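# Reorient the object in the left palm by finger motion

## Task

The object starts resting loosely on the upward-facing left palm. Using only the fingers and thumb of that hand, rotate it in place until its orientation in the hand matches the two goal pictures. The hand includes its wrist camera, the camera's post and the arm's final link. The right arm and right hand must never touch the left hand. The object must touch nothing except this hand and must not leave it. Neither arm may move, wrists included, and the left palm must stay facing up throughout. To finish, let the object rest motionless for a moment on the palm or fingers, clear of the wrist, camera and post. No hand motor may read moving or overload or be building toward a shutdown, except a motor that was off from the very start. Then declare completion. The hand is opened automatically at that point, and the orientation must still hold with the object lying on the open hand. Anything kept in place only by the robot's grip does not count.

## Robot and tools

Robot: two arms, left_arm and right_arm. Each ends in a four-digit hand (index, middle, ring, thumb) with 16 servo hinges. The left hand is a mirror image of the right. In this job only the fingers of the hand named in the task move; both arms stay fixed.

Scene frame: origin at table-top height, midway between the arm bases. +z is up, +x points out over the table, and left_arm sits on the +y side. Hand point frame (right-hand description): +z runs along the straightened fingers toward the tips, and +y points out of the palm face. +x runs across the palm away from the thumb. On the left hand, +x points toward the thumb instead, so the wrist mast's x values flip sign. The mast is a rigid post near the wrist on the palm side and can collide with things. Fingertips carry grippy rubber caps; the rest of the hand is slippery.

execute_actions(actions, cameras): actions is a list of actions. Each action is a table of 1 to 15 rows, and each row lasts one 1/30 s step. If a table has fewer than 15 rows, its last row repeats until the 15 steps are used, so every action lasts 0.5 s. Every row is one flat list of 48 numbers in [-1, 1], covering both arms, in this order:
- left_arm dx, dy, dz, rx, ry, rz;
- the left hand's 16 hinge goals;
- the left hand's current_limit and speed;
- the same 24 numbers for right_arm and its hand.

The six arm numbers are an offset from that arm's Hand target as it stood when the action began. They are not a pose. Each row counts from that same start, not from the previous row. Axes are the Hand target's own axes. 1.0 means 0.6 m for dx, dy, dz and 180 degrees for rx, ry, rz, which together form one rotation vector. Here all six must be 0 for both arms in every row. Zeros re-request the current target, which keeps the arm still. Any nonzero value moves an arm and fails the task.

The 16 hinge numbers are absolute goal angles, scaled linearly between each hinge's two stops. A 0 is a real goal, not 'leave unchanged'. Per finger (index, middle, ring) the order is _abd, _mcp, _pip, _dip. Then come thumb_cmc, thumb_axl, thumb_mcp, thumb_ipl.
- _abd: sideways swing, -1 away from the thumb. Straight at +0.00; the stops are -60 deg at +1 and +60 deg at -1.
- _mcp: knuckle bend, -1 toward the palm. Straight at +0.75.
- _pip: middle hinge bend, -1 toward the palm. Straight at +0.58.
- _dip: last hinge bend, -1 toward the palm. Straight at +0.70.
- thumb_cmc: -1 swings the thumb in front of the palm. +0.71 is flat beside the palm.
- thumb_axl: rolls the thumb about its length. Straight at +0.68; about -0.40 is a quarter turn.
- thumb_mcp (straight at +0.23) and thumb_ipl (straight at +0.17): bend the thumb.
Bending fingers moves their tips toward +y, off the palm.

current_limit caps every motor's current: -1 gives 0 mA, +1 gives 550 mA, with a floor of 11 mA. It also limits hinge speed, and well below 0 a finger may not lift itself. speed sets the goal ramp rate at (speed+1)/2 of 5.9 rad/s. Initially these are +0.4 and -0.6; the last written values persist.

The other hand must be left alone. In its columns, send back its reported hand_goal, hand_current_limit and hand_speed, with zeros for its arm offsets.

cameras picks which images come back: omitted, null or ["all"] returns all of them, and [] returns none. The cameras are cam_head_left, cam_head_right (896x504), cam_left_wrist and cam_right_wrist (672x504, fisheye). cam_left_wrist looks at the left palm and cam_right_wrist at the right palm; the wrist camera of the hand named in the task is the view matching the goal pictures. An empty actions list just reports state and images.

Result lines:
- end_effector_position (m) and end_effector_quat_wxyz, in the scene frame.
- Hand target: the last commanded pose after clipping.
- Joint positions, velocities and torques. Velocities read 'within noise' when still.
- Per hand, 16 entries each in the motor order above: hand_goal (goals now written), hand_measured (actual hinge positions on the same scale) and hand_current_ma (positive pushes toward -1).
- hand_state, one word per motor: moving; goal (resting within 0.02 of goal); blocked (resting further off while pressing); or overload (shut down).
- hand_current_limit and hand_speed.
- MOTOR HOT and OVER-TEMPERATURE FAULT lines when they apply.

A finger presses only while its goal lies past the object's surface. Each motor accumulates seconds at 495 mA or more and drains the count below that; at 5 s it shuts down for 10 s. Motors that read overload from the very first reading stay off permanently and may sag.

zoom_image(camera, region): closer view of [x0, y0, x1, y1] pixels from one camera's latest image, at most 504x504. That camera must be in the latest result.
show_instructions(): shows the goal pictures.
read_manual(section): licence texts only.
finished_scene(scene): ends scene 1, 2 or 3. This cannot be undone and counts as declaring done.

Typical order: view the goal pictures and the working hand's wrist camera first. Then send small finger-goal changes at moderate current, rolling or nudging the object with the fingertips while checking images. Finish by returning the fingers to a relaxed, open layout so no motor is moving or straining. Avoid flicking the object off the hand, pinning it against the camera or mast, and high sustained currents. Also avoid any contact with the other arm, and never let the object fall.

Each tool is called after "Request:" in YAML: its name, and indented under it one key for each argument.

Reference images:

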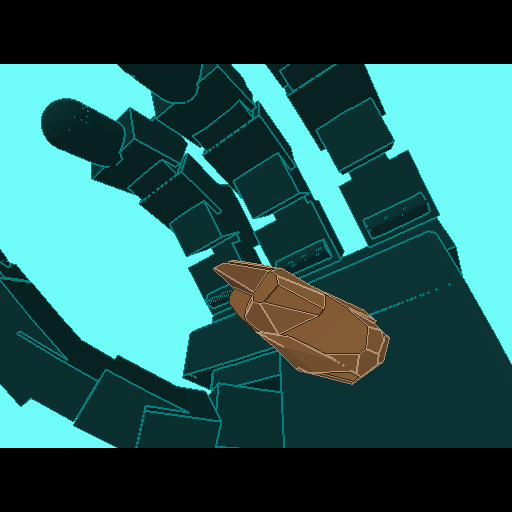

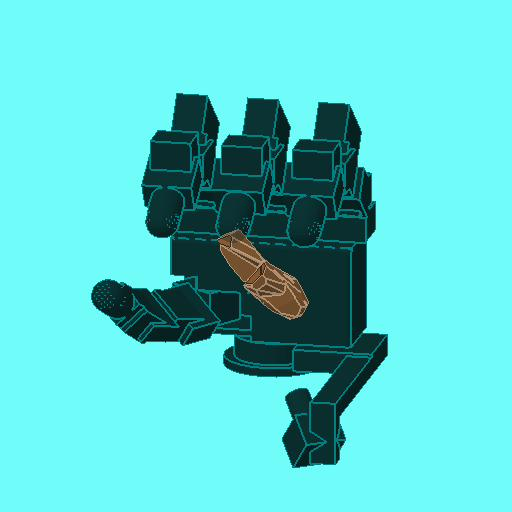

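## Session

Request:
execute_actions:
  actions: []

Request:
show_instructions:

Request:
zoom_image:
  camera: "cam_head_left"
  region: [330, 200, 450, 320]

Scene clock: 0.00 s.
left_arm: end_effector_position=(+0.3807, +0.1162, +0.3865) hand_goal=(+0.000, +0.046, -0.008, +0.280, +0.000, +0.046, -0.008, +0.280, +0.000, +0.046, -0.008, +0.280, -0.104, +0.266, +0.032, -0.018) hand_measured=(+0.000, +0.060, -0.006, +0.282, +0.000, +0.064, -0.006, +0.282, +0.000, +0.060, -0.004, +0.282, -0.092, +0.270, +0.034, -0.016) hand_current_ma=(+0, +30, +3, +2, +0, +37, +3, +2, +0, +28, +4, +3, +24, +8, +2, +2) hand_state=(goal, goal, goal, goal, goal, goal, goal, goal, goal, goal, goal, goal, goal, goal, goal, goal) hand_current_limit=0.40 hand_speed=-0.60 end_effector_quat_wxyz=(+0.639, +0.655, +0.286, +0.284) | right_arm: end_effector_position=(+0.3695, -0.7455, +0.5576) hand_goal=(+0.000, +0.754, +0.576, +0.696, +0.000, +0.754, +0.576, +0.696, +0.000, +0.754, +0.576, +0.696, +0.714, +0.678, +0.226, +0.168) hand_measured=(+0.000, +0.754, +0.576, +0.696, +0.000, +0.754, +0.576, +0.696, +0.000, +0.754, +0.576, +0.696, +0.714, +0.678, +0.226, +0.168) hand_current_ma=(+0, +0, +0, +0, +0, +0, +0, +0, +0, +0, +0, +0, +0, +0, +0, +0) hand_state=(goal, goal, goal, goal, goal, goal, goal, goal, goal, goal, goal, goal, goal, goal, goal, goal) hand_current_limit=0.40 hand_speed=-0.60 end_effector_quat_wxyz=(+0.621, +0.649, +0.325, +0.295)
Joint positions: left_arm=[-0.866 1.153 0.61 0.52 -0.083 0.006] | right_arm=[-0.674 1.065 1.041 -0.03 -0.008 -0.021]
Joint velocities: within noise
Joint torques (N m): no reading
Motor temperatures (°C): left_arm=[28 32 30 25 25 24] | right_arm=[28 30 28 28 25 26]
Heat: left arm: hottest shoulder 32 °C; right arm: hottest shoulder 30 °C.
Hand target: left_arm +0.3823, +0.1145, +0.4034; +0.650, +0.644, +0.282, +0.288 | right_arm +0.3665, -0.7430, +0.5811; +0.635, +0.635, +0.319, +0.302
camera_calibration:
cam_left_wrist: T_world_to_cam=[[-0.558506, -0.586018, -0.587072, 0.468218], [-0.246219, 0.792964, -0.557301, 0.16978], [0.792115, -0.166708, -0.587164, 0.0664803], [0, 0, 0, 1]] pos_world=[0.250646, 0.150838, 0.408531]
cam_right_wrist: T_world_to_cam=[[-0.41924, -0.626079, 0.657467, -0.647334], [-0.866315, 0.0592747, -0.495969, 0.603391], [0.271545, -0.777503, -0.567232, -0.234415], [0, 0, 0, 1]] pos_world=[0.314992, -0.623306, 0.591896]

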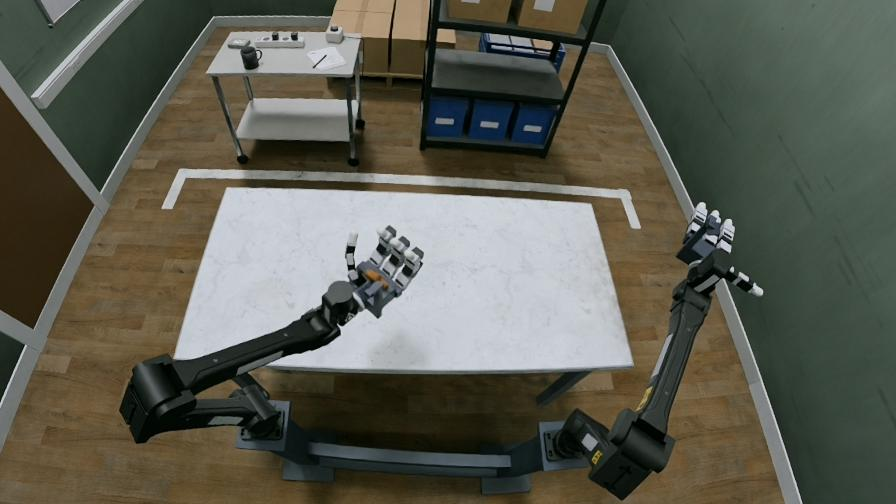

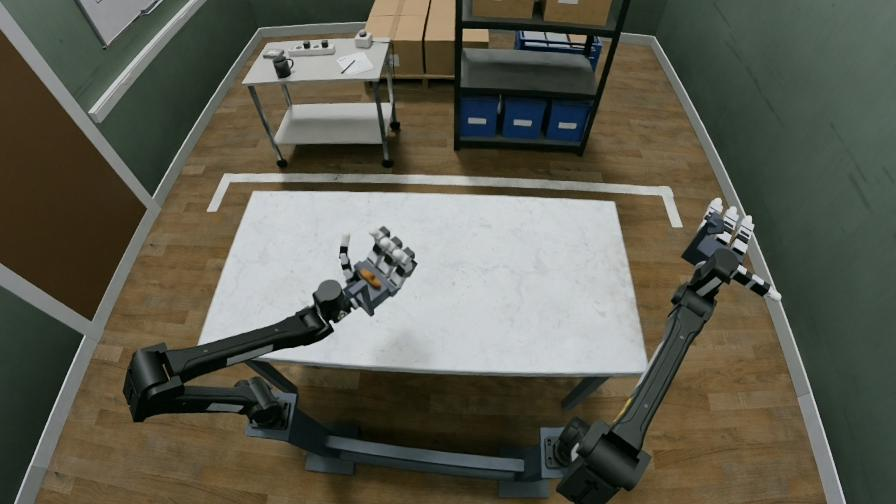

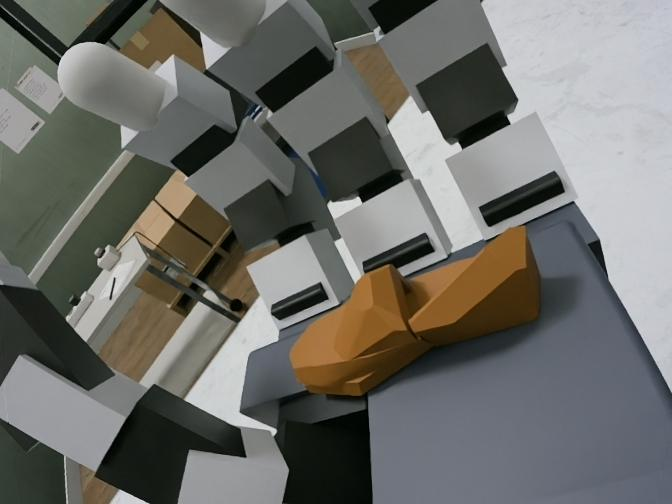

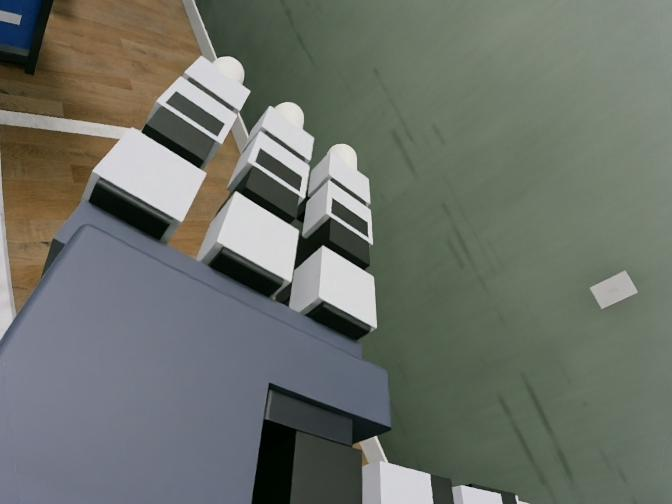

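Reference images for this scene: goal picture from the wrist camera place, goal picture looking into the palm.

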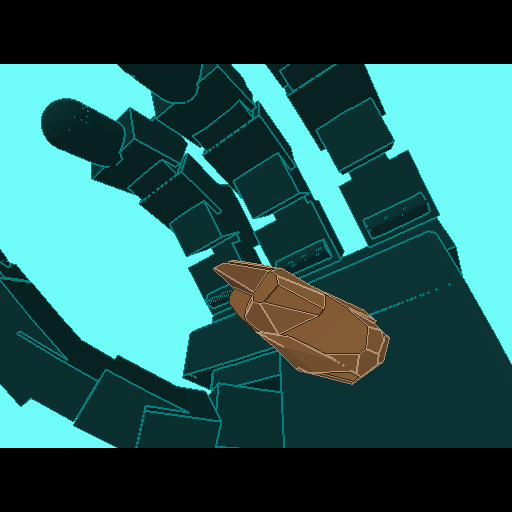

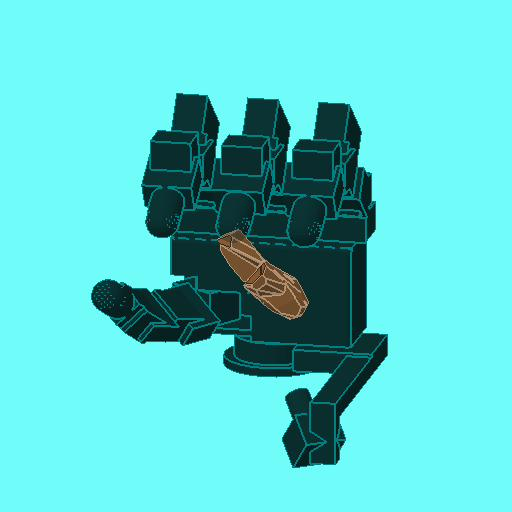

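Scaled by 4.200 from the camera's 896x504 image, which has a finer 1280x720 frame.

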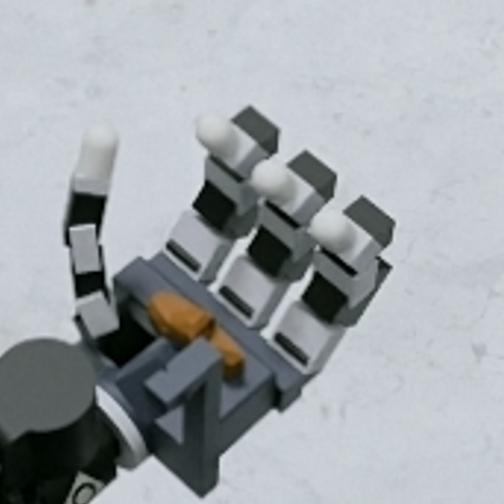

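Request:
zoom_image:
  camera: "cam_left_wrist"
  region: [250, 200, 570, 440]

Request:
zoom_image:
  camera: "cam_head_left"
  region: [350, 255, 400, 305]

Request:
zoom_image:
  camera: "cam_head_right"
  region: [345, 250, 395, 300]

Scaled by 1.575 from the camera's 672x504 image, which has a finer 960x720 frame.

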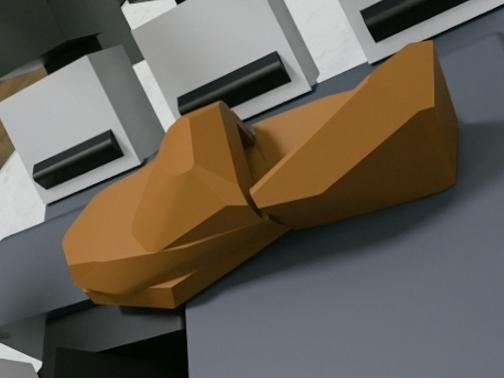

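Scaled by 10.080 from the camera's 896x504 image, which has a finer 1280x720 frame.

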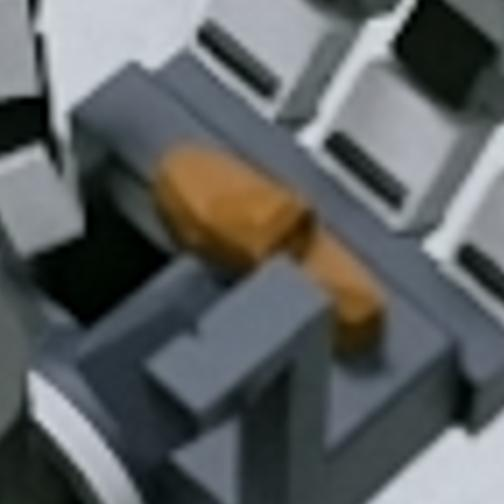

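Scaled by 10.080 from the camera's 896x504 image, which has a finer 1280x720 frame.

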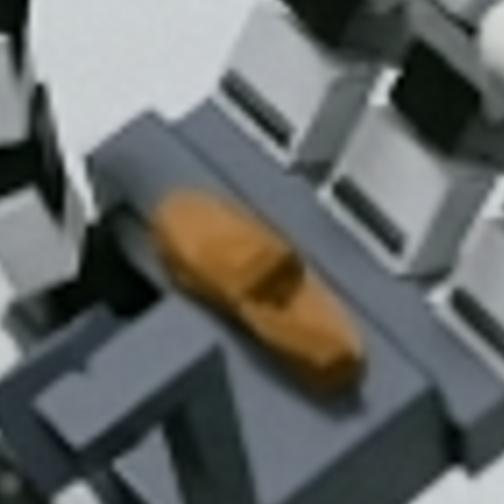

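Request:
execute_actions:
  actions:
    - [[0,0,0,0,0,0,0,0.274,-0.008,0.28,0,0.046,-0.008,0.28,0,0.046,-0.008,0.28,-0.104,0.266,0.032,-0.018,0.2,-0.6,0,0,0,0,0,0,0,0.754,0.576,0.696,0,0.754,0.576,0.696,0,0.754,0.576,0.696,0.714,0.678,0.226,0.168,0.4,-0.6]]
    - [[0,0,0,0,0,0,0,0.274,-0.008,-0.812,0,0.046,-0.008,0.28,0,0.046,-0.008,0.28,-0.104,0.266,0.032,-0.018,0.2,-0.6,0,0,0,0,0,0,0,0.754,0.576,0.696,0,0.754,0.576,0.696,0,0.754,0.576,0.696,0.714,0.678,0.226,0.168,0.4,-0.6]]
    - [[0,0,0,0,0,0,0,0.274,-0.008,-0.812,0,0.046,-0.008,0.28,0,0.046,-0.008,0.28,-0.104,0.266,0.032,-0.018,0.2,-0.6,0,0,0,0,0,0,0,0.754,0.576,0.696,0,0.754,0.576,0.696,0,0.754,0.576,0.696,0.714,0.678,0.226,0.168,0.4,-0.6]]
    - [[0,0,0,0,0,0,0,0.274,-0.31,-0.812,0,0.046,-0.008,0.28,0,0.046,-0.008,0.28,-0.104,0.266,0.032,-0.018,0.2,-0.6,0,0,0,0,0,0,0,0.754,0.576,0.696,0,0.754,0.576,0.696,0,0.754,0.576,0.696,0.714,0.678,0.226,0.168,0.4,-0.6]]
  cameras: ["cam_left_wrist","cam_head_left","cam_head_right"]

Request:
zoom_image:
  camera: "cam_head_left"
  region: [350, 235, 420, 305]

Scene clock: 35.47 s.
left_arm: end_effector_position=(+0.3807, +0.1162, +0.3865) hand_goal=(+0.000, +0.274, -0.310, -0.812, +0.000, +0.046, -0.008, +0.280, +0.000, +0.046, -0.008, +0.280, -0.104, +0.266, +0.032, -0.018) hand_measured=(+0.000, +0.280, -0.308, -0.810, +0.000, +0.064, -0.006, +0.282, +0.000, +0.060, -0.004, +0.282, -0.092, +0.270, +0.034, -0.016) hand_current_ma=(+0, +9, +2, +2, +0, +37, +3, +2, +0, +28, +4, +3, +24, +8, +2, +2) hand_state=(goal, goal, goal, goal, goal, goal, goal, goal, goal, goal, goal, goal, goal, goal, goal, goal) hand_current_limit=0.20 hand_speed=-0.60 end_effector_quat_wxyz=(+0.639, +0.655, +0.286, +0.284) | right_arm: end_effector_position=(+0.3695, -0.7455, +0.5576) hand_goal=(+0.000, +0.754, +0.576, +0.696, +0.000, +0.754, +0.576, +0.696, +0.000, +0.754, +0.576, +0.696, +0.714, +0.678, +0.226, +0.168) hand_measured=(+0.000, +0.762, +0.576, +0.696, +0.000, +0.762, +0.576, +0.696, +0.000, +0.762, +0.576, +0.696, +0.724, +0.678, +0.226, +0.168) hand_current_ma=(+0, +12, +0, +0, +0, +12, +0, +0, +0, +11, +0, +0, +14, -1, +0, +0) hand_state=(goal, goal, goal, goal, goal, goal, goal, goal, goal, goal, goal, goal, goal, goal, goal, goal) hand_current_limit=0.40 hand_speed=-0.60 end_effector_quat_wxyz=(+0.621, +0.649, +0.325, +0.295)
Joint positions: left_arm=[-0.866 1.153 0.61 0.52 -0.083 0.006] | right_arm=[-0.674 1.065 1.041 -0.03 -0.008 -0.021]
Joint torques (N m): left_arm=[0.09 -6.77 10.52 3.73 -0.02 0.08] | right_arm=[-0.21 -7.47 15.24 3.55 0.18 -0.04]
Motor temperatures (°C): left_arm=[28 33 36 25 25 24] | right_arm=[28 31 33 29 25 26]
Hand target: left_arm +0.3823, +0.1145, +0.4034; +0.650, +0.644, +0.282, +0.288 | right_arm +0.3665, -0.7430, +0.5811; +0.635, +0.635, +0.319, +0.302
Off the commanded pose: left_arm 0.017 m, 2 deg | right_arm 0.024 m, 2 deg.
camera_calibration:
cam_left_wrist: T_world_to_cam=[[-0.558506, -0.586018, -0.587072, 0.468218], [-0.246219, 0.792964, -0.557301, 0.16978], [0.792115, -0.166708, -0.587164, 0.0664803], [0, 0, 0, 1]]
Images, in order: cam_head_left, cam_head_right, cam_left_wrist.

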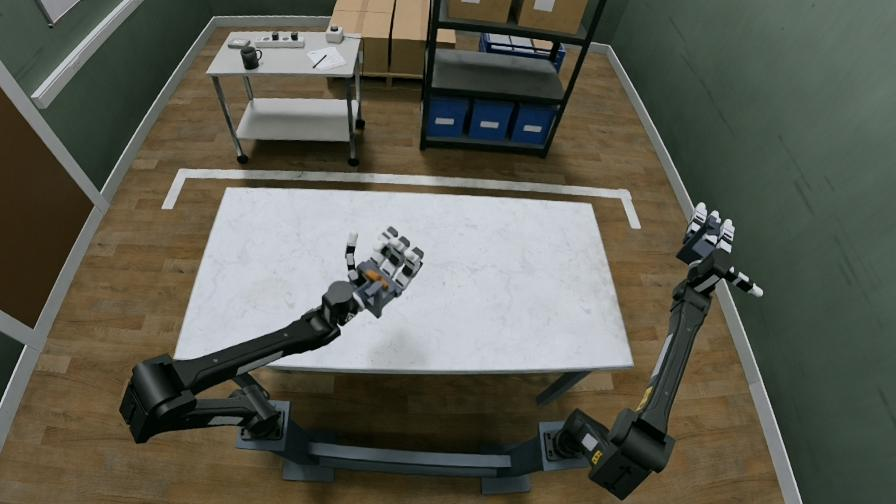

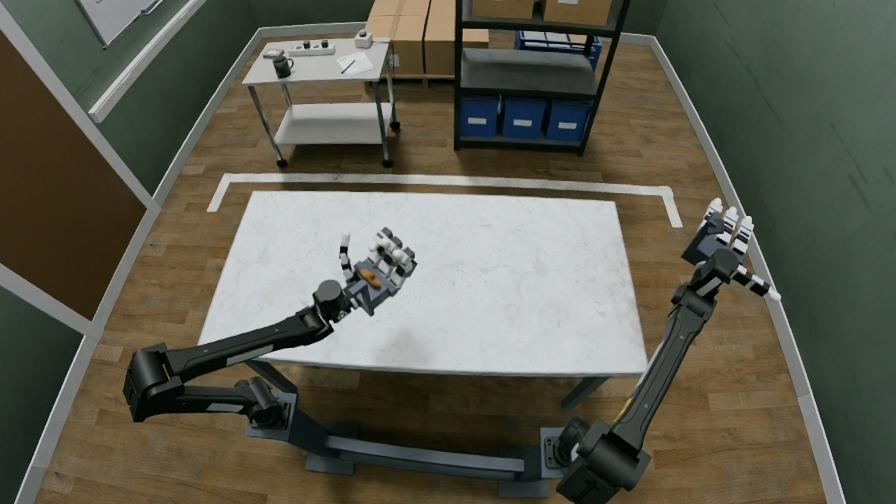

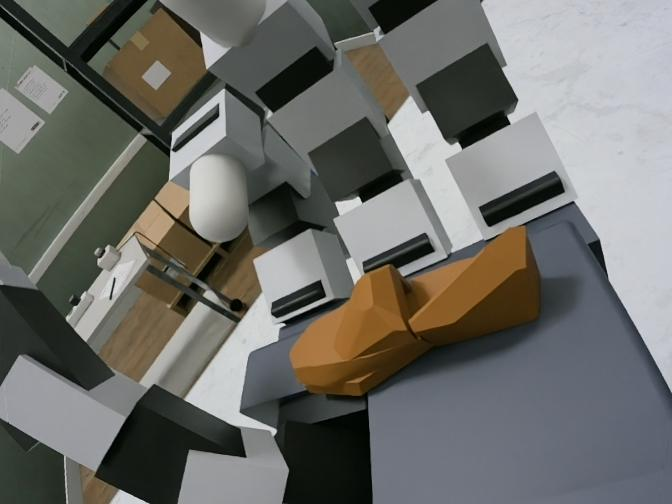

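Scaled by 7.200 from the camera's 896x504 image, which has a finer 1280x720 frame.

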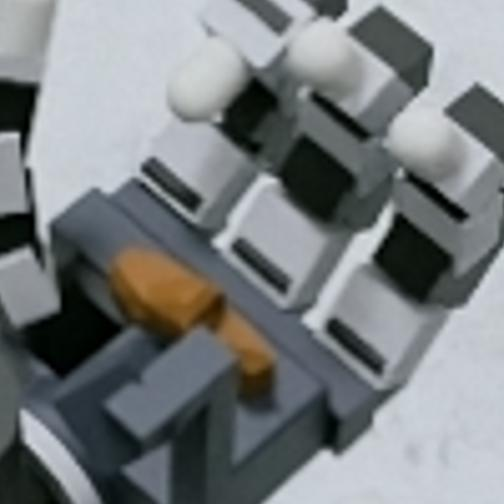

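Request:
execute_actions:
  actions:
    - [[0,0,0,0,0,0,0,0.332,-0.784,-0.768,0,0.046,-0.008,0.28,0,0.046,-0.008,0.28,-0.104,0.266,0.032,-0.018,0,-0.7,0,0,0,0,0,0,0,0.754,0.576,0.696,0,0.754,0.576,0.696,0,0.754,0.576,0.696,0.714,0.678,0.226,0.168,0.4,-0.6]]
    - [[0,0,0,0,0,0,0,0.332,-0.784,-0.768,0,0.046,-0.008,0.28,0,0.046,-0.008,0.28,-0.104,0.266,0.032,-0.018,0,-0.7,0,0,0,0,0,0,0,0.754,0.576,0.696,0,0.754,0.576,0.696,0,0.754,0.576,0.696,0.714,0.678,0.226,0.168,0.4,-0.6]]
  cameras: ["cam_left_wrist","cam_head_left"]

Request:
zoom_image:
  camera: "cam_head_left"
  region: [350, 235, 420, 305]

Scene clock: 41.60 s.
left_arm: end_effector_position=(+0.3807, +0.1162, +0.3865) hand_goal=(+0.000, +0.332, -0.784, -0.768, +0.000, +0.046, -0.008, +0.280, +0.000, +0.046, -0.008, +0.280, -0.104, +0.266, +0.032, -0.018) hand_measured=(+0.000, +0.336, -0.782, -0.772, +0.000, +0.064, -0.006, +0.282, +0.000, +0.060, -0.004, +0.282, -0.092, +0.270, +0.034, -0.016) hand_current_ma=(+0, +7, +1, -4, +0, +37, +3, +2, +0, +28, +4, +3, +24, +8, +2, +2) hand_state=(goal, goal, goal, goal, goal, goal, goal, goal, goal, goal, goal, goal, goal, goal, goal, goal) hand_current_limit=0.00 hand_speed=-0.70 end_effector_quat_wxyz=(+0.639, +0.655, +0.286, +0.284) | right_arm: end_effector_position=(+0.3695, -0.7455, +0.5576) hand_goal=(+0.000, +0.754, +0.576, +0.696, +0.000, +0.754, +0.576, +0.696, +0.000, +0.754, +0.576, +0.696, +0.714, +0.678, +0.226, +0.168) hand_measured=(+0.000, +0.762, +0.576, +0.696, +0.000, +0.762, +0.576, +0.696, +0.000, +0.762, +0.576, +0.696, +0.724, +0.678, +0.226, +0.168) hand_current_ma=(+0, +12, +0, +0, +0, +12, +0, +0, +0, +12, +0, +0, +14, -1, +0, +0) hand_state=(goal, goal, goal, goal, goal, goal, goal, goal, goal, goal, goal, goal, goal, goal, goal, goal) hand_current_limit=0.40 hand_speed=-0.60 end_effector_quat_wxyz=(+0.621, +0.649, +0.325, +0.295)
Joint positions: left_arm=[-0.866 1.153 0.61 0.52 -0.083 0.006] | right_arm=[-0.674 1.065 1.041 -0.03 -0.008 -0.021]
Joint torques (N m): left_arm=[0.03 -6.77 10.48 3.77 -0.01 0.07] | right_arm=[-0.21 -7.53 15.25 3.52 0.19 -0.04]
Heat: left arm: hottest elbow 37 °C; right arm: hottest elbow 34 °C.
Hand target: left_arm +0.3823, +0.1145, +0.4034; +0.650, +0.644, +0.282, +0.288 | right_arm +0.3665, -0.7430, +0.5811; +0.635, +0.635, +0.319, +0.302
Off the commanded pose: left_arm 0.017 m, 2 deg | right_arm 0.024 m, 2 deg.
camera_calibration:
cam_left_wrist: T_world_to_cam=[[-0.558506, -0.586018, -0.587072, 0.468218], [-0.246219, 0.792964, -0.557301, 0.16978], [0.792115, -0.166708, -0.587164, 0.0664803], [0, 0, 0, 1]]
Images, in order: cam_head_left, cam_left_wrist.

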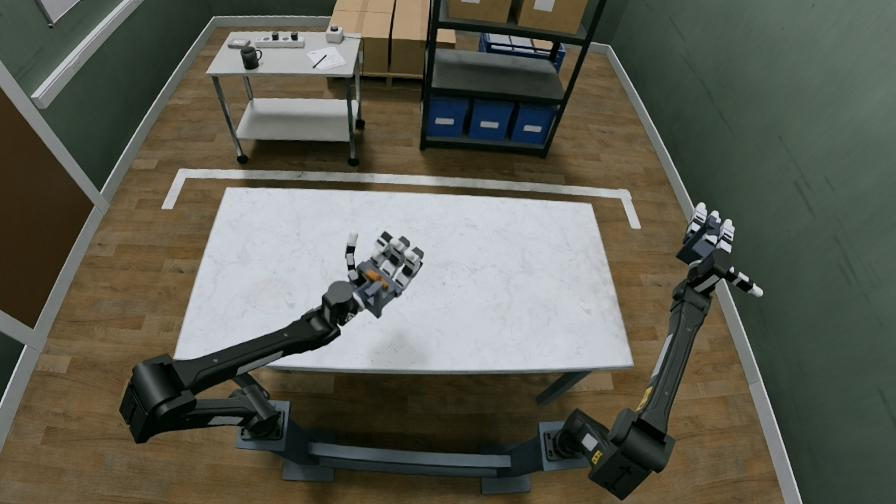

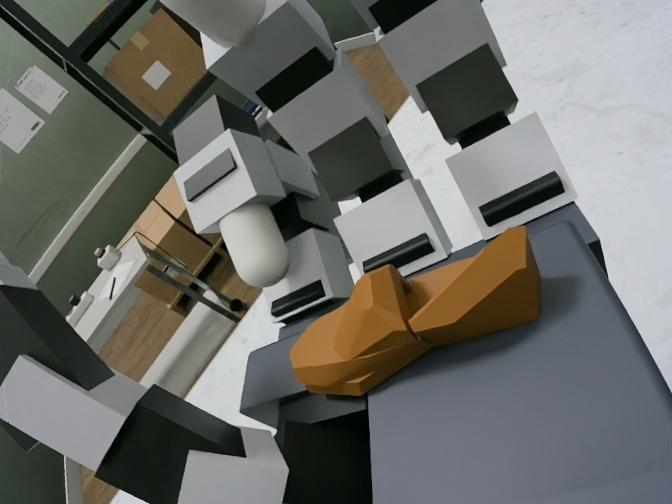

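Scaled by 7.200 from the camera's 896x504 image, which has a finer 1280x720 frame.

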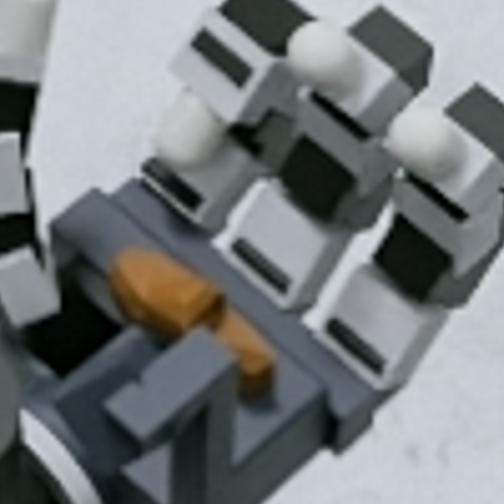

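Request:
execute_actions:
  actions:
    - [[0,0,0,0,0,0,0,0.223,-0.854,-0.584,0,0.046,-0.008,0.28,0,0.046,-0.008,0.28,-0.104,0.266,0.032,-0.018,0,-0.75,0,0,0,0,0,0,0,0.754,0.576,0.696,0,0.754,0.576,0.696,0,0.754,0.576,0.696,0.714,0.678,0.226,0.168,0.4,-0.6]]
    - [[0,0,0,0,0,0,0,0.114,-0.921,-0.401,0,0.046,-0.008,0.28,0,0.046,-0.008,0.28,-0.104,0.266,0.032,-0.018,0,-0.75,0,0,0,0,0,0,0,0.754,0.576,0.696,0,0.754,0.576,0.696,0,0.754,0.576,0.696,0.714,0.678,0.226,0.168,0.4,-0.6]]
  cameras: ["cam_left_wrist","cam_head_left"]

Request:
zoom_image:
  camera: "cam_head_left"
  region: [350, 235, 420, 305]

Scene clock: 51.67 s.
left_arm: end_effector_position=(+0.3807, +0.1162, +0.3865) hand_goal=(+0.000, +0.114, -0.920, -0.400, +0.000, +0.046, -0.008, +0.280, +0.000, +0.046, -0.008, +0.280, -0.104, +0.266, +0.032, -0.018) hand_measured=(+0.000, +0.126, -0.920, -0.404, +0.000, +0.064, -0.006, +0.282, +0.000, +0.060, -0.004, +0.282, -0.092, +0.270, +0.034, -0.016) hand_current_ma=(+0, +22, +0, -4, +0, +37, +3, +2, +0, +28, +4, +3, +24, +8, +2, +2) hand_state=(goal, goal, goal, goal, goal, goal, goal, goal, goal, goal, goal, goal, goal, goal, goal, goal) hand_current_limit=0.00 hand_speed=-0.75 end_effector_quat_wxyz=(+0.639, +0.655, +0.286, +0.284) | right_arm: end_effector_position=(+0.3695, -0.7455, +0.5576) hand_goal=(+0.000, +0.754, +0.576, +0.696, +0.000, +0.754, +0.576, +0.696, +0.000, +0.754, +0.576, +0.696, +0.714, +0.678, +0.226, +0.168) hand_measured=(+0.000, +0.762, +0.576, +0.696, +0.000, +0.762, +0.576, +0.696, +0.000, +0.762, +0.576, +0.696, +0.724, +0.678, +0.226, +0.168) hand_current_ma=(+0, +12, +0, +0, +0, +12, +0, +0, +0, +12, +0, +0, +14, -1, +0, +0) hand_state=(goal, goal, goal, goal, goal, goal, goal, goal, goal, goal, goal, goal, goal, goal, goal, goal) hand_current_limit=0.40 hand_speed=-0.60 end_effector_quat_wxyz=(+0.621, +0.649, +0.325, +0.295)
Joint positions: left_arm=[-0.866 1.153 0.61 0.52 -0.083 0.006] | right_arm=[-0.674 1.065 1.041 -0.03 -0.008 -0.021]
Joint torques (N m): left_arm=[-0.03 -6.77 10.48 3.73 -0.03 0.07] | right_arm=[-0.21 -7.53 15.25 3.54 0.18 -0.03]
Hand target: left_arm +0.3823, +0.1145, +0.4034; +0.650, +0.644, +0.282, +0.288 | right_arm +0.3665, -0.7430, +0.5811; +0.635, +0.635, +0.319, +0.302
Off the commanded pose: left_arm 0.017 m, 2 deg | right_arm 0.024 m, 2 deg.
camera_calibration:
cam_left_wrist: T_world_to_cam=[[-0.558506, -0.586018, -0.587072, 0.468218], [-0.246219, 0.792964, -0.557301, 0.16978], [0.792115, -0.166708, -0.587164, 0.0664803], [0, 0, 0, 1]]
Images, in order: cam_head_left, cam_left_wrist.

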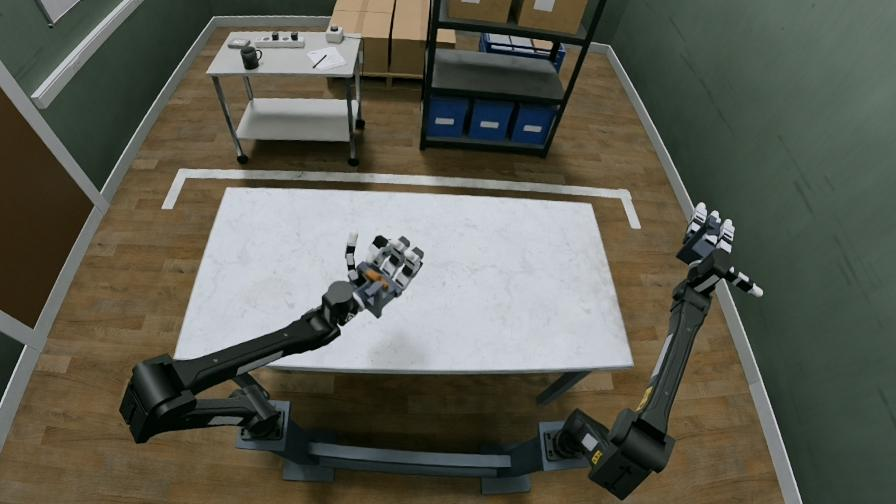

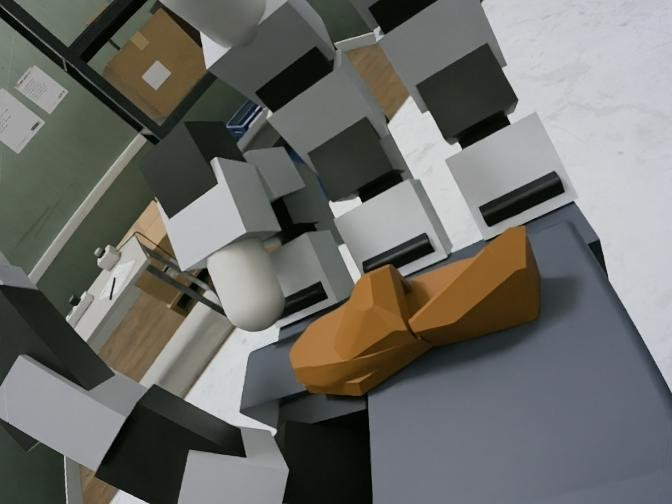

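Scaled by 7.200 from the camera's 896x504 image, which has a finer 1280x720 frame.

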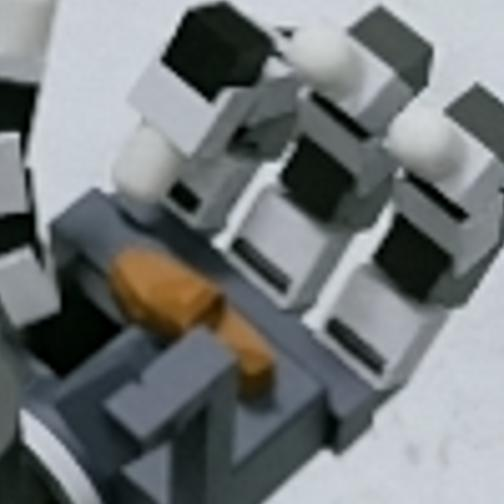

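Request:
execute_actions:
  actions:
    - [[0,0,0,0,0,0,0.58,0.114,-0.921,-0.401,0,0.046,-0.008,0.28,0,0.046,-0.008,0.28,-0.104,0.266,0.032,-0.018,0,-0.75,0,0,0,0,0,0,0,0.754,0.576,0.696,0,0.754,0.576,0.696,0,0.754,0.576,0.696,0.714,0.678,0.226,0.168,0.4,-0.6]]
    - [[0,0,0,0,0,0,0.58,0.114,-0.921,-0.401,0,0.046,-0.008,0.28,0,0.046,-0.008,0.28,-0.104,0.266,0.032,-0.018,0,-0.75,0,0,0,0,0,0,0,0.754,0.576,0.696,0,0.754,0.576,0.696,0,0.754,0.576,0.696,0.714,0.678,0.226,0.168,0.4,-0.6]]
    - [[0,0,0,0,0,0,0.58,-0.097,-0.89,-0.21,0,0.046,-0.008,0.28,0,0.046,-0.008,0.28,-0.104,0.266,0.032,-0.018,0,-0.75,0,0,0,0,0,0,0,0.754,0.576,0.696,0,0.754,0.576,0.696,0,0.754,0.576,0.696,0.714,0.678,0.226,0.168,0.4,-0.6]]
  cameras: ["cam_left_wrist","cam_head_left"]

Request:
zoom_image:
  camera: "cam_head_left"
  region: [350, 235, 420, 305]

Scene clock: 87.33 s.
left_arm: end_effector_position=(+0.3807, +0.1162, +0.3865) hand_goal=(+0.580, -0.096, -0.890, -0.210, +0.000, +0.046, -0.008, +0.280, +0.000, +0.046, -0.008, +0.280, -0.104, +0.266, +0.032, -0.018) hand_measured=(+0.578, -0.088, -0.896, -0.214, +0.000, +0.064, -0.006, +0.282, +0.000, +0.060, -0.004, +0.282, -0.092, +0.270, +0.034, -0.016) hand_current_ma=(-2, +12, -9, -4, +0, +37, +3, +2, +0, +28, +4, +3, +24, +8, +2, +2) hand_state=(goal, goal, goal, goal, goal, goal, goal, goal, goal, goal, goal, goal, goal, goal, goal, goal) hand_current_limit=0.00 hand_speed=-0.75 end_effector_quat_wxyz=(+0.639, +0.655, +0.286, +0.284) | right_arm: end_effector_position=(+0.3695, -0.7455, +0.5576) hand_goal=(+0.000, +0.754, +0.576, +0.696, +0.000, +0.754, +0.576, +0.696, +0.000, +0.754, +0.576, +0.696, +0.714, +0.678, +0.226, +0.168) hand_measured=(+0.000, +0.762, +0.576, +0.696, +0.000, +0.762, +0.576, +0.696, +0.000, +0.762, +0.576, +0.696, +0.724, +0.678, +0.226, +0.168) hand_current_ma=(+0, +12, +0, +0, +0, +12, +0, +0, +0, +12, +0, +0, +14, -1, +0, +0) hand_state=(goal, goal, goal, goal, goal, goal, goal, goal, goal, goal, goal, goal, goal, goal, goal, goal) hand_current_limit=0.40 hand_speed=-0.60 end_effector_quat_wxyz=(+0.621, +0.649, +0.325, +0.295)
Joint positions: left_arm=[-0.866 1.153 0.61 0.52 -0.083 0.006] | right_arm=[-0.674 1.065 1.041 -0.03 -0.008 -0.021]
Joint torques (N m): left_arm=[-0.09 -6.65 10.45 3.71 -0.02 0.08] | right_arm=[-0.26 -7.53 15.25 3.54 0.18 -0.03]
Motor temperatures (°C): left_arm=[28 34 42 26 25 24] | right_arm=[28 31 38 29 25 26]
Heat: left arm: hottest elbow 42 °C; right arm: hottest elbow 38 °C.
Hand target: left_arm +0.3823, +0.1145, +0.4034; +0.650, +0.644, +0.282, +0.288 | right_arm +0.3665, -0.7430, +0.5811; +0.635, +0.635, +0.319, +0.302
Off the commanded pose: left_arm 0.017 m, 2 deg | right_arm 0.024 m, 2 deg.
camera_calibration:
cam_left_wrist: T_world_to_cam=[[-0.558506, -0.586018, -0.587072, 0.468218], [-0.246219, 0.792964, -0.557301, 0.16978], [0.792115, -0.166708, -0.587164, 0.0664803], [0, 0, 0, 1]]
Images, in order: cam_head_left, cam_left_wrist.

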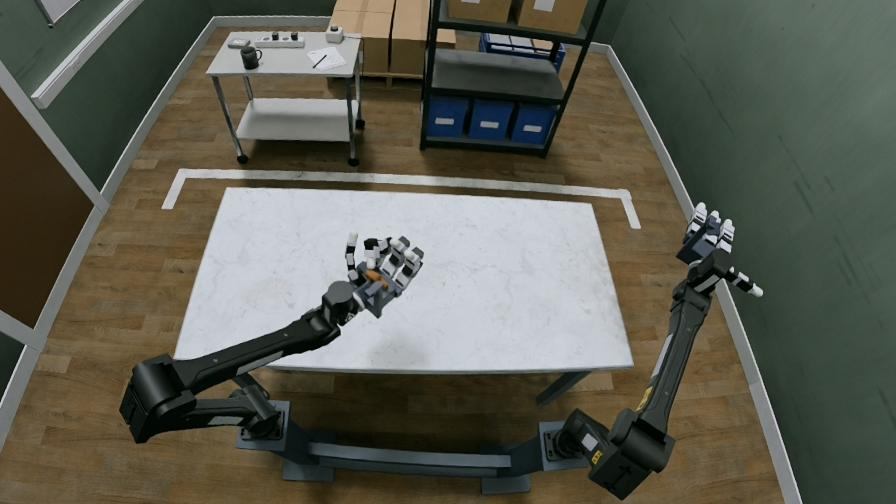

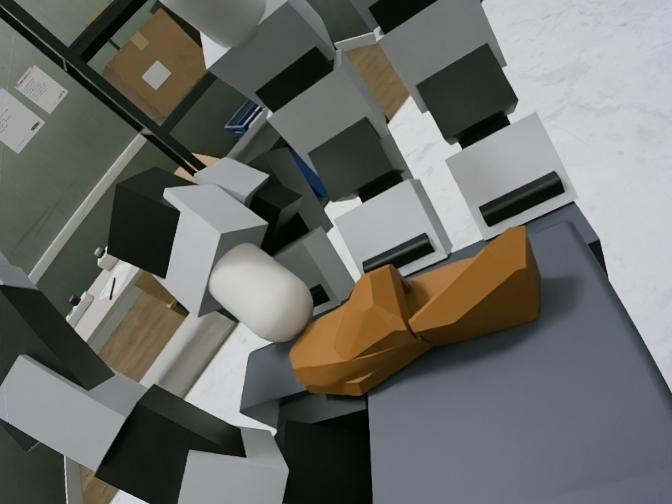

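Scaled by 7.200 from the camera's 896x504 image, which has a finer 1280x720 frame.

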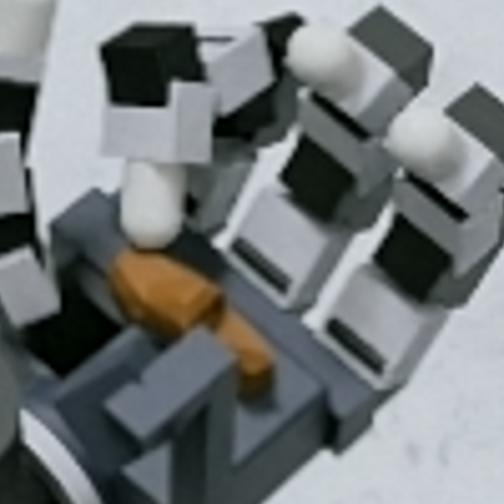

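Request:
execute_actions:
  actions:
    - [[0,0,0,0,0,0,0.58,-0.31,-0.77,-0.097,0,0.046,-0.008,0.28,0,0.046,-0.008,0.28,-0.104,0.266,0.032,-0.018,0,-0.78,0,0,0,0,0,0,0,0.754,0.576,0.696,0,0.754,0.576,0.696,0,0.754,0.576,0.696,0.714,0.678,0.226,0.168,0.4,-0.6]]
    - [[0,0,0,0,0,0,0.58,-0.46,-0.664,-0.049,0,0.046,-0.008,0.28,0,0.046,-0.008,0.28,-0.104,0.266,0.032,-0.018,0,-0.78,0,0,0,0,0,0,0,0.754,0.576,0.696,0,0.754,0.576,0.696,0,0.754,0.576,0.696,0.714,0.678,0.226,0.168,0.4,-0.6]]
  cameras: ["cam_left_wrist","cam_head_left"]

Request:
zoom_image:
  camera: "cam_head_left"
  region: [350, 235, 420, 305]

Scene clock: 92.70 s.
left_arm: end_effector_position=(+0.3807, +0.1162, +0.3865) hand_goal=(+0.580, -0.460, -0.664, -0.048, +0.000, +0.046, -0.008, +0.280, +0.000, +0.046, -0.008, +0.280, -0.104, +0.266, +0.032, -0.018) hand_measured=(+0.580, -0.436, -0.670, -0.052, +0.000, +0.064, -0.006, +0.282, +0.000, +0.060, -0.004, +0.282, -0.092, +0.270, +0.032, -0.016) hand_current_ma=(+0, +59, -9, -4, +0, +37, +3, +2, +0, +28, +4, +3, +24, +5, +1, +2) hand_state=(goal, blocked, goal, goal, goal, goal, goal, goal, goal, goal, goal, goal, goal, goal, goal, goal) hand_current_limit=0.00 hand_speed=-0.78 end_effector_quat_wxyz=(+0.639, +0.655, +0.286, +0.284) | right_arm: end_effector_position=(+0.3695, -0.7455, +0.5576) hand_goal=(+0.000, +0.754, +0.576, +0.696, +0.000, +0.754, +0.576, +0.696, +0.000, +0.754, +0.576, +0.696, +0.714, +0.678, +0.226, +0.168) hand_measured=(+0.000, +0.762, +0.576, +0.696, +0.000, +0.762, +0.576, +0.696, +0.000, +0.762, +0.576, +0.696, +0.724, +0.678, +0.226, +0.168) hand_current_ma=(+0, +12, +0, +0, +0, +12, +0, +0, +0, +12, +0, +0, +14, -1, +0, +0) hand_state=(goal, goal, goal, goal, goal, goal, goal, goal, goal, goal, goal, goal, goal, goal, goal, goal) hand_current_limit=0.40 hand_speed=-0.60 end_effector_quat_wxyz=(+0.621, +0.649, +0.325, +0.295)
Joint positions: left_arm=[-0.866 1.153 0.61 0.52 -0.083 0.006] | right_arm=[-0.674 1.065 1.041 -0.03 -0.008 -0.021]
Joint torques (N m): left_arm=[0.03 -6.65 10.44 3.7 -0.02 0.08] | right_arm=[-0.21 -7.53 15.27 3.55 0.18 -0.03]
Hand target: left_arm +0.3823, +0.1145, +0.4034; +0.650, +0.644, +0.282, +0.288 | right_arm +0.3665, -0.7430, +0.5811; +0.635, +0.635, +0.319, +0.302
Off the commanded pose: left_arm 0.017 m, 2 deg | right_arm 0.024 m, 2 deg.
camera_calibration:
cam_left_wrist: T_world_to_cam=[[-0.558506, -0.586018, -0.587072, 0.468218], [-0.246219, 0.792964, -0.557301, 0.16978], [0.792115, -0.166708, -0.587164, 0.0664803], [0, 0, 0, 1]]
Images, in order: cam_head_left, cam_left_wrist.

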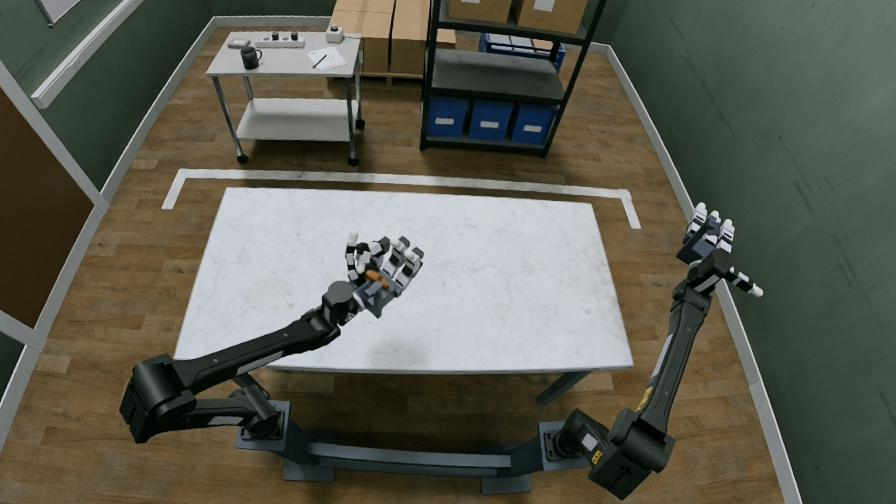

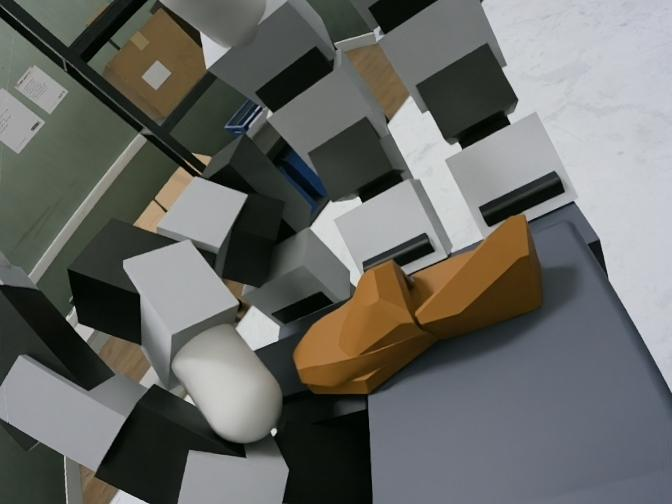

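Scaled by 7.200 from the camera's 896x504 image, which has a finer 1280x720 frame.

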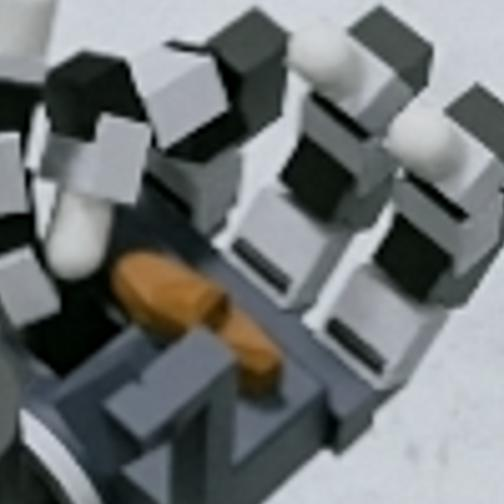

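Request:
execute_actions:
  actions:
    - [[0,0,0,0,0,0,0.58,-0.097,-0.89,-0.21,0,0.046,-0.008,0.28,0,0.046,-0.008,0.28,-0.104,0.266,0.032,-0.018,0,-0.7,0,0,0,0,0,0,0,0.754,0.576,0.696,0,0.754,0.576,0.696,0,0.754,0.576,0.696,0.714,0.678,0.226,0.168,0.4,-0.6]]
    - [[0,0,0,0,0,0,0.58,0.2,-0.9,-0.401,0,0.046,-0.008,0.28,0,0.046,-0.008,0.28,-0.104,0.266,0.032,-0.018,0,-0.7,0,0,0,0,0,0,0,0.754,0.576,0.696,0,0.754,0.576,0.696,0,0.754,0.576,0.696,0.714,0.678,0.226,0.168,0.4,-0.6]]
    - [[0,0,0,0,0,0,0.95,0.114,-0.921,-0.401,0,0.046,-0.008,0.28,0,0.046,-0.008,0.28,-0.104,0.266,0.032,-0.018,0,-0.7,0,0,0,0,0,0,0,0.754,0.576,0.696,0,0.754,0.576,0.696,0,0.754,0.576,0.696,0.714,0.678,0.226,0.168,0.4,-0.6]]
    - [[0,0,0,0,0,0,0.95,-0.05,-0.9,-0.25,0,0.046,-0.008,0.28,0,0.046,-0.008,0.28,-0.104,0.266,0.032,-0.018,0,-0.7,0,0,0,0,0,0,0,0.754,0.576,0.696,0,0.754,0.576,0.696,0,0.754,0.576,0.696,0.714,0.678,0.226,0.168,0.4,-0.6]]
  cameras: ["cam_left_wrist","cam_head_left"]

Request:
zoom_image:
  camera: "cam_head_left"
  region: [350, 235, 420, 305]

Scene clock: 102.87 s.
left_arm: end_effector_position=(+0.3807, +0.1162, +0.3865) hand_goal=(+0.950, -0.050, -0.900, -0.250, +0.000, +0.046, -0.008, +0.280, +0.000, +0.046, -0.008, +0.280, -0.104, +0.266, +0.032, -0.018) hand_measured=(+0.948, -0.042, -0.906, -0.254, +0.000, +0.064, -0.006, +0.282, +0.000, +0.060, -0.004, +0.282, -0.092, +0.270, +0.032, -0.016) hand_current_ma=(-2, +14, -7, -4, +0, +37, +3, +2, +0, +28, +4, +3, +24, +5, +1, +2) hand_state=(goal, goal, goal, goal, goal, goal, goal, goal, goal, goal, goal, goal, goal, goal, goal, goal) hand_current_limit=0.00 hand_speed=-0.70 end_effector_quat_wxyz=(+0.639, +0.655, +0.286, +0.284) | right_arm: end_effector_position=(+0.3695, -0.7455, +0.5576) hand_goal=(+0.000, +0.754, +0.576, +0.696, +0.000, +0.754, +0.576, +0.696, +0.000, +0.754, +0.576, +0.696, +0.714, +0.678, +0.226, +0.168) hand_measured=(+0.000, +0.762, +0.576, +0.696, +0.000, +0.762, +0.576, +0.696, +0.000, +0.762, +0.576, +0.696, +0.724, +0.678, +0.226, +0.168) hand_current_ma=(+0, +12, +0, +0, +0, +12, +0, +0, +0, +12, +0, +0, +14, -1, +0, +0) hand_state=(goal, goal, goal, goal, goal, goal, goal, goal, goal, goal, goal, goal, goal, goal, goal, goal) hand_current_limit=0.40 hand_speed=-0.60 end_effector_quat_wxyz=(+0.621, +0.649, +0.325, +0.295)
Joint positions: left_arm=[-0.866 1.153 0.61 0.52 -0.083 0.006] | right_arm=[-0.674 1.065 1.041 -0.03 -0.008 -0.021]
Joint torques (N m): left_arm=[0.03 -6.83 10.45 3.7 -0.01 0.08] | right_arm=[-0.21 -7.53 15.25 3.55 0.19 -0.04]
Hand target: left_arm +0.3823, +0.1145, +0.4034; +0.650, +0.644, +0.282, +0.288 | right_arm +0.3665, -0.7430, +0.5811; +0.635, +0.635, +0.319, +0.302
Off the commanded pose: left_arm 0.017 m, 2 deg | right_arm 0.024 m, 2 deg.
camera_calibration:
cam_left_wrist: T_world_to_cam=[[-0.558506, -0.586018, -0.587072, 0.468218], [-0.246219, 0.792964, -0.557301, 0.16978], [0.792115, -0.166708, -0.587164, 0.0664803], [0, 0, 0, 1]]
Images, in order: cam_head_left, cam_left_wrist.

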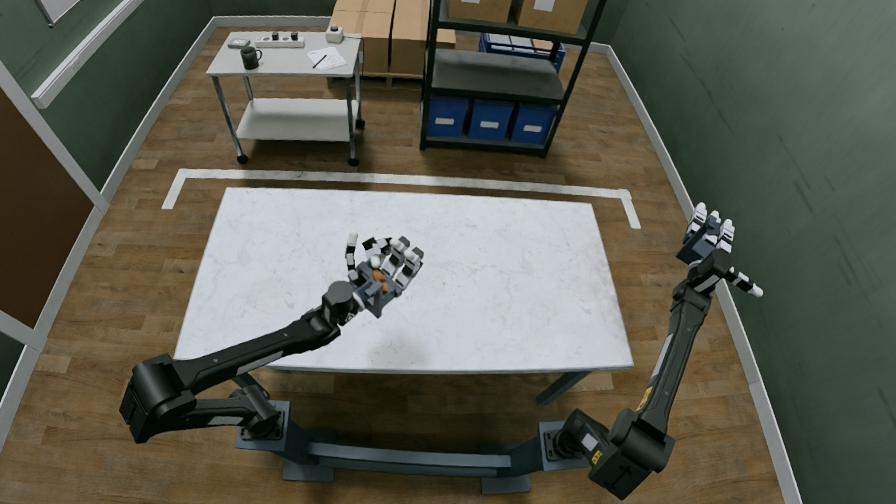

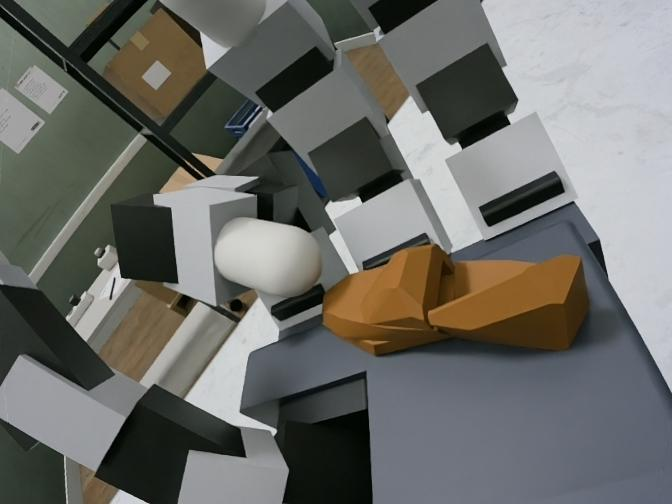

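Scaled by 7.200 from the camera's 896x504 image, which has a finer 1280x720 frame.

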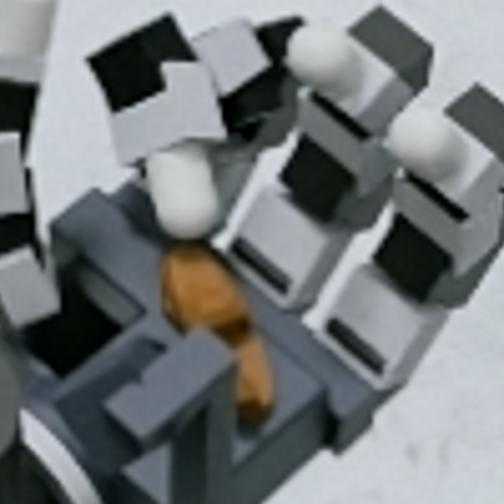

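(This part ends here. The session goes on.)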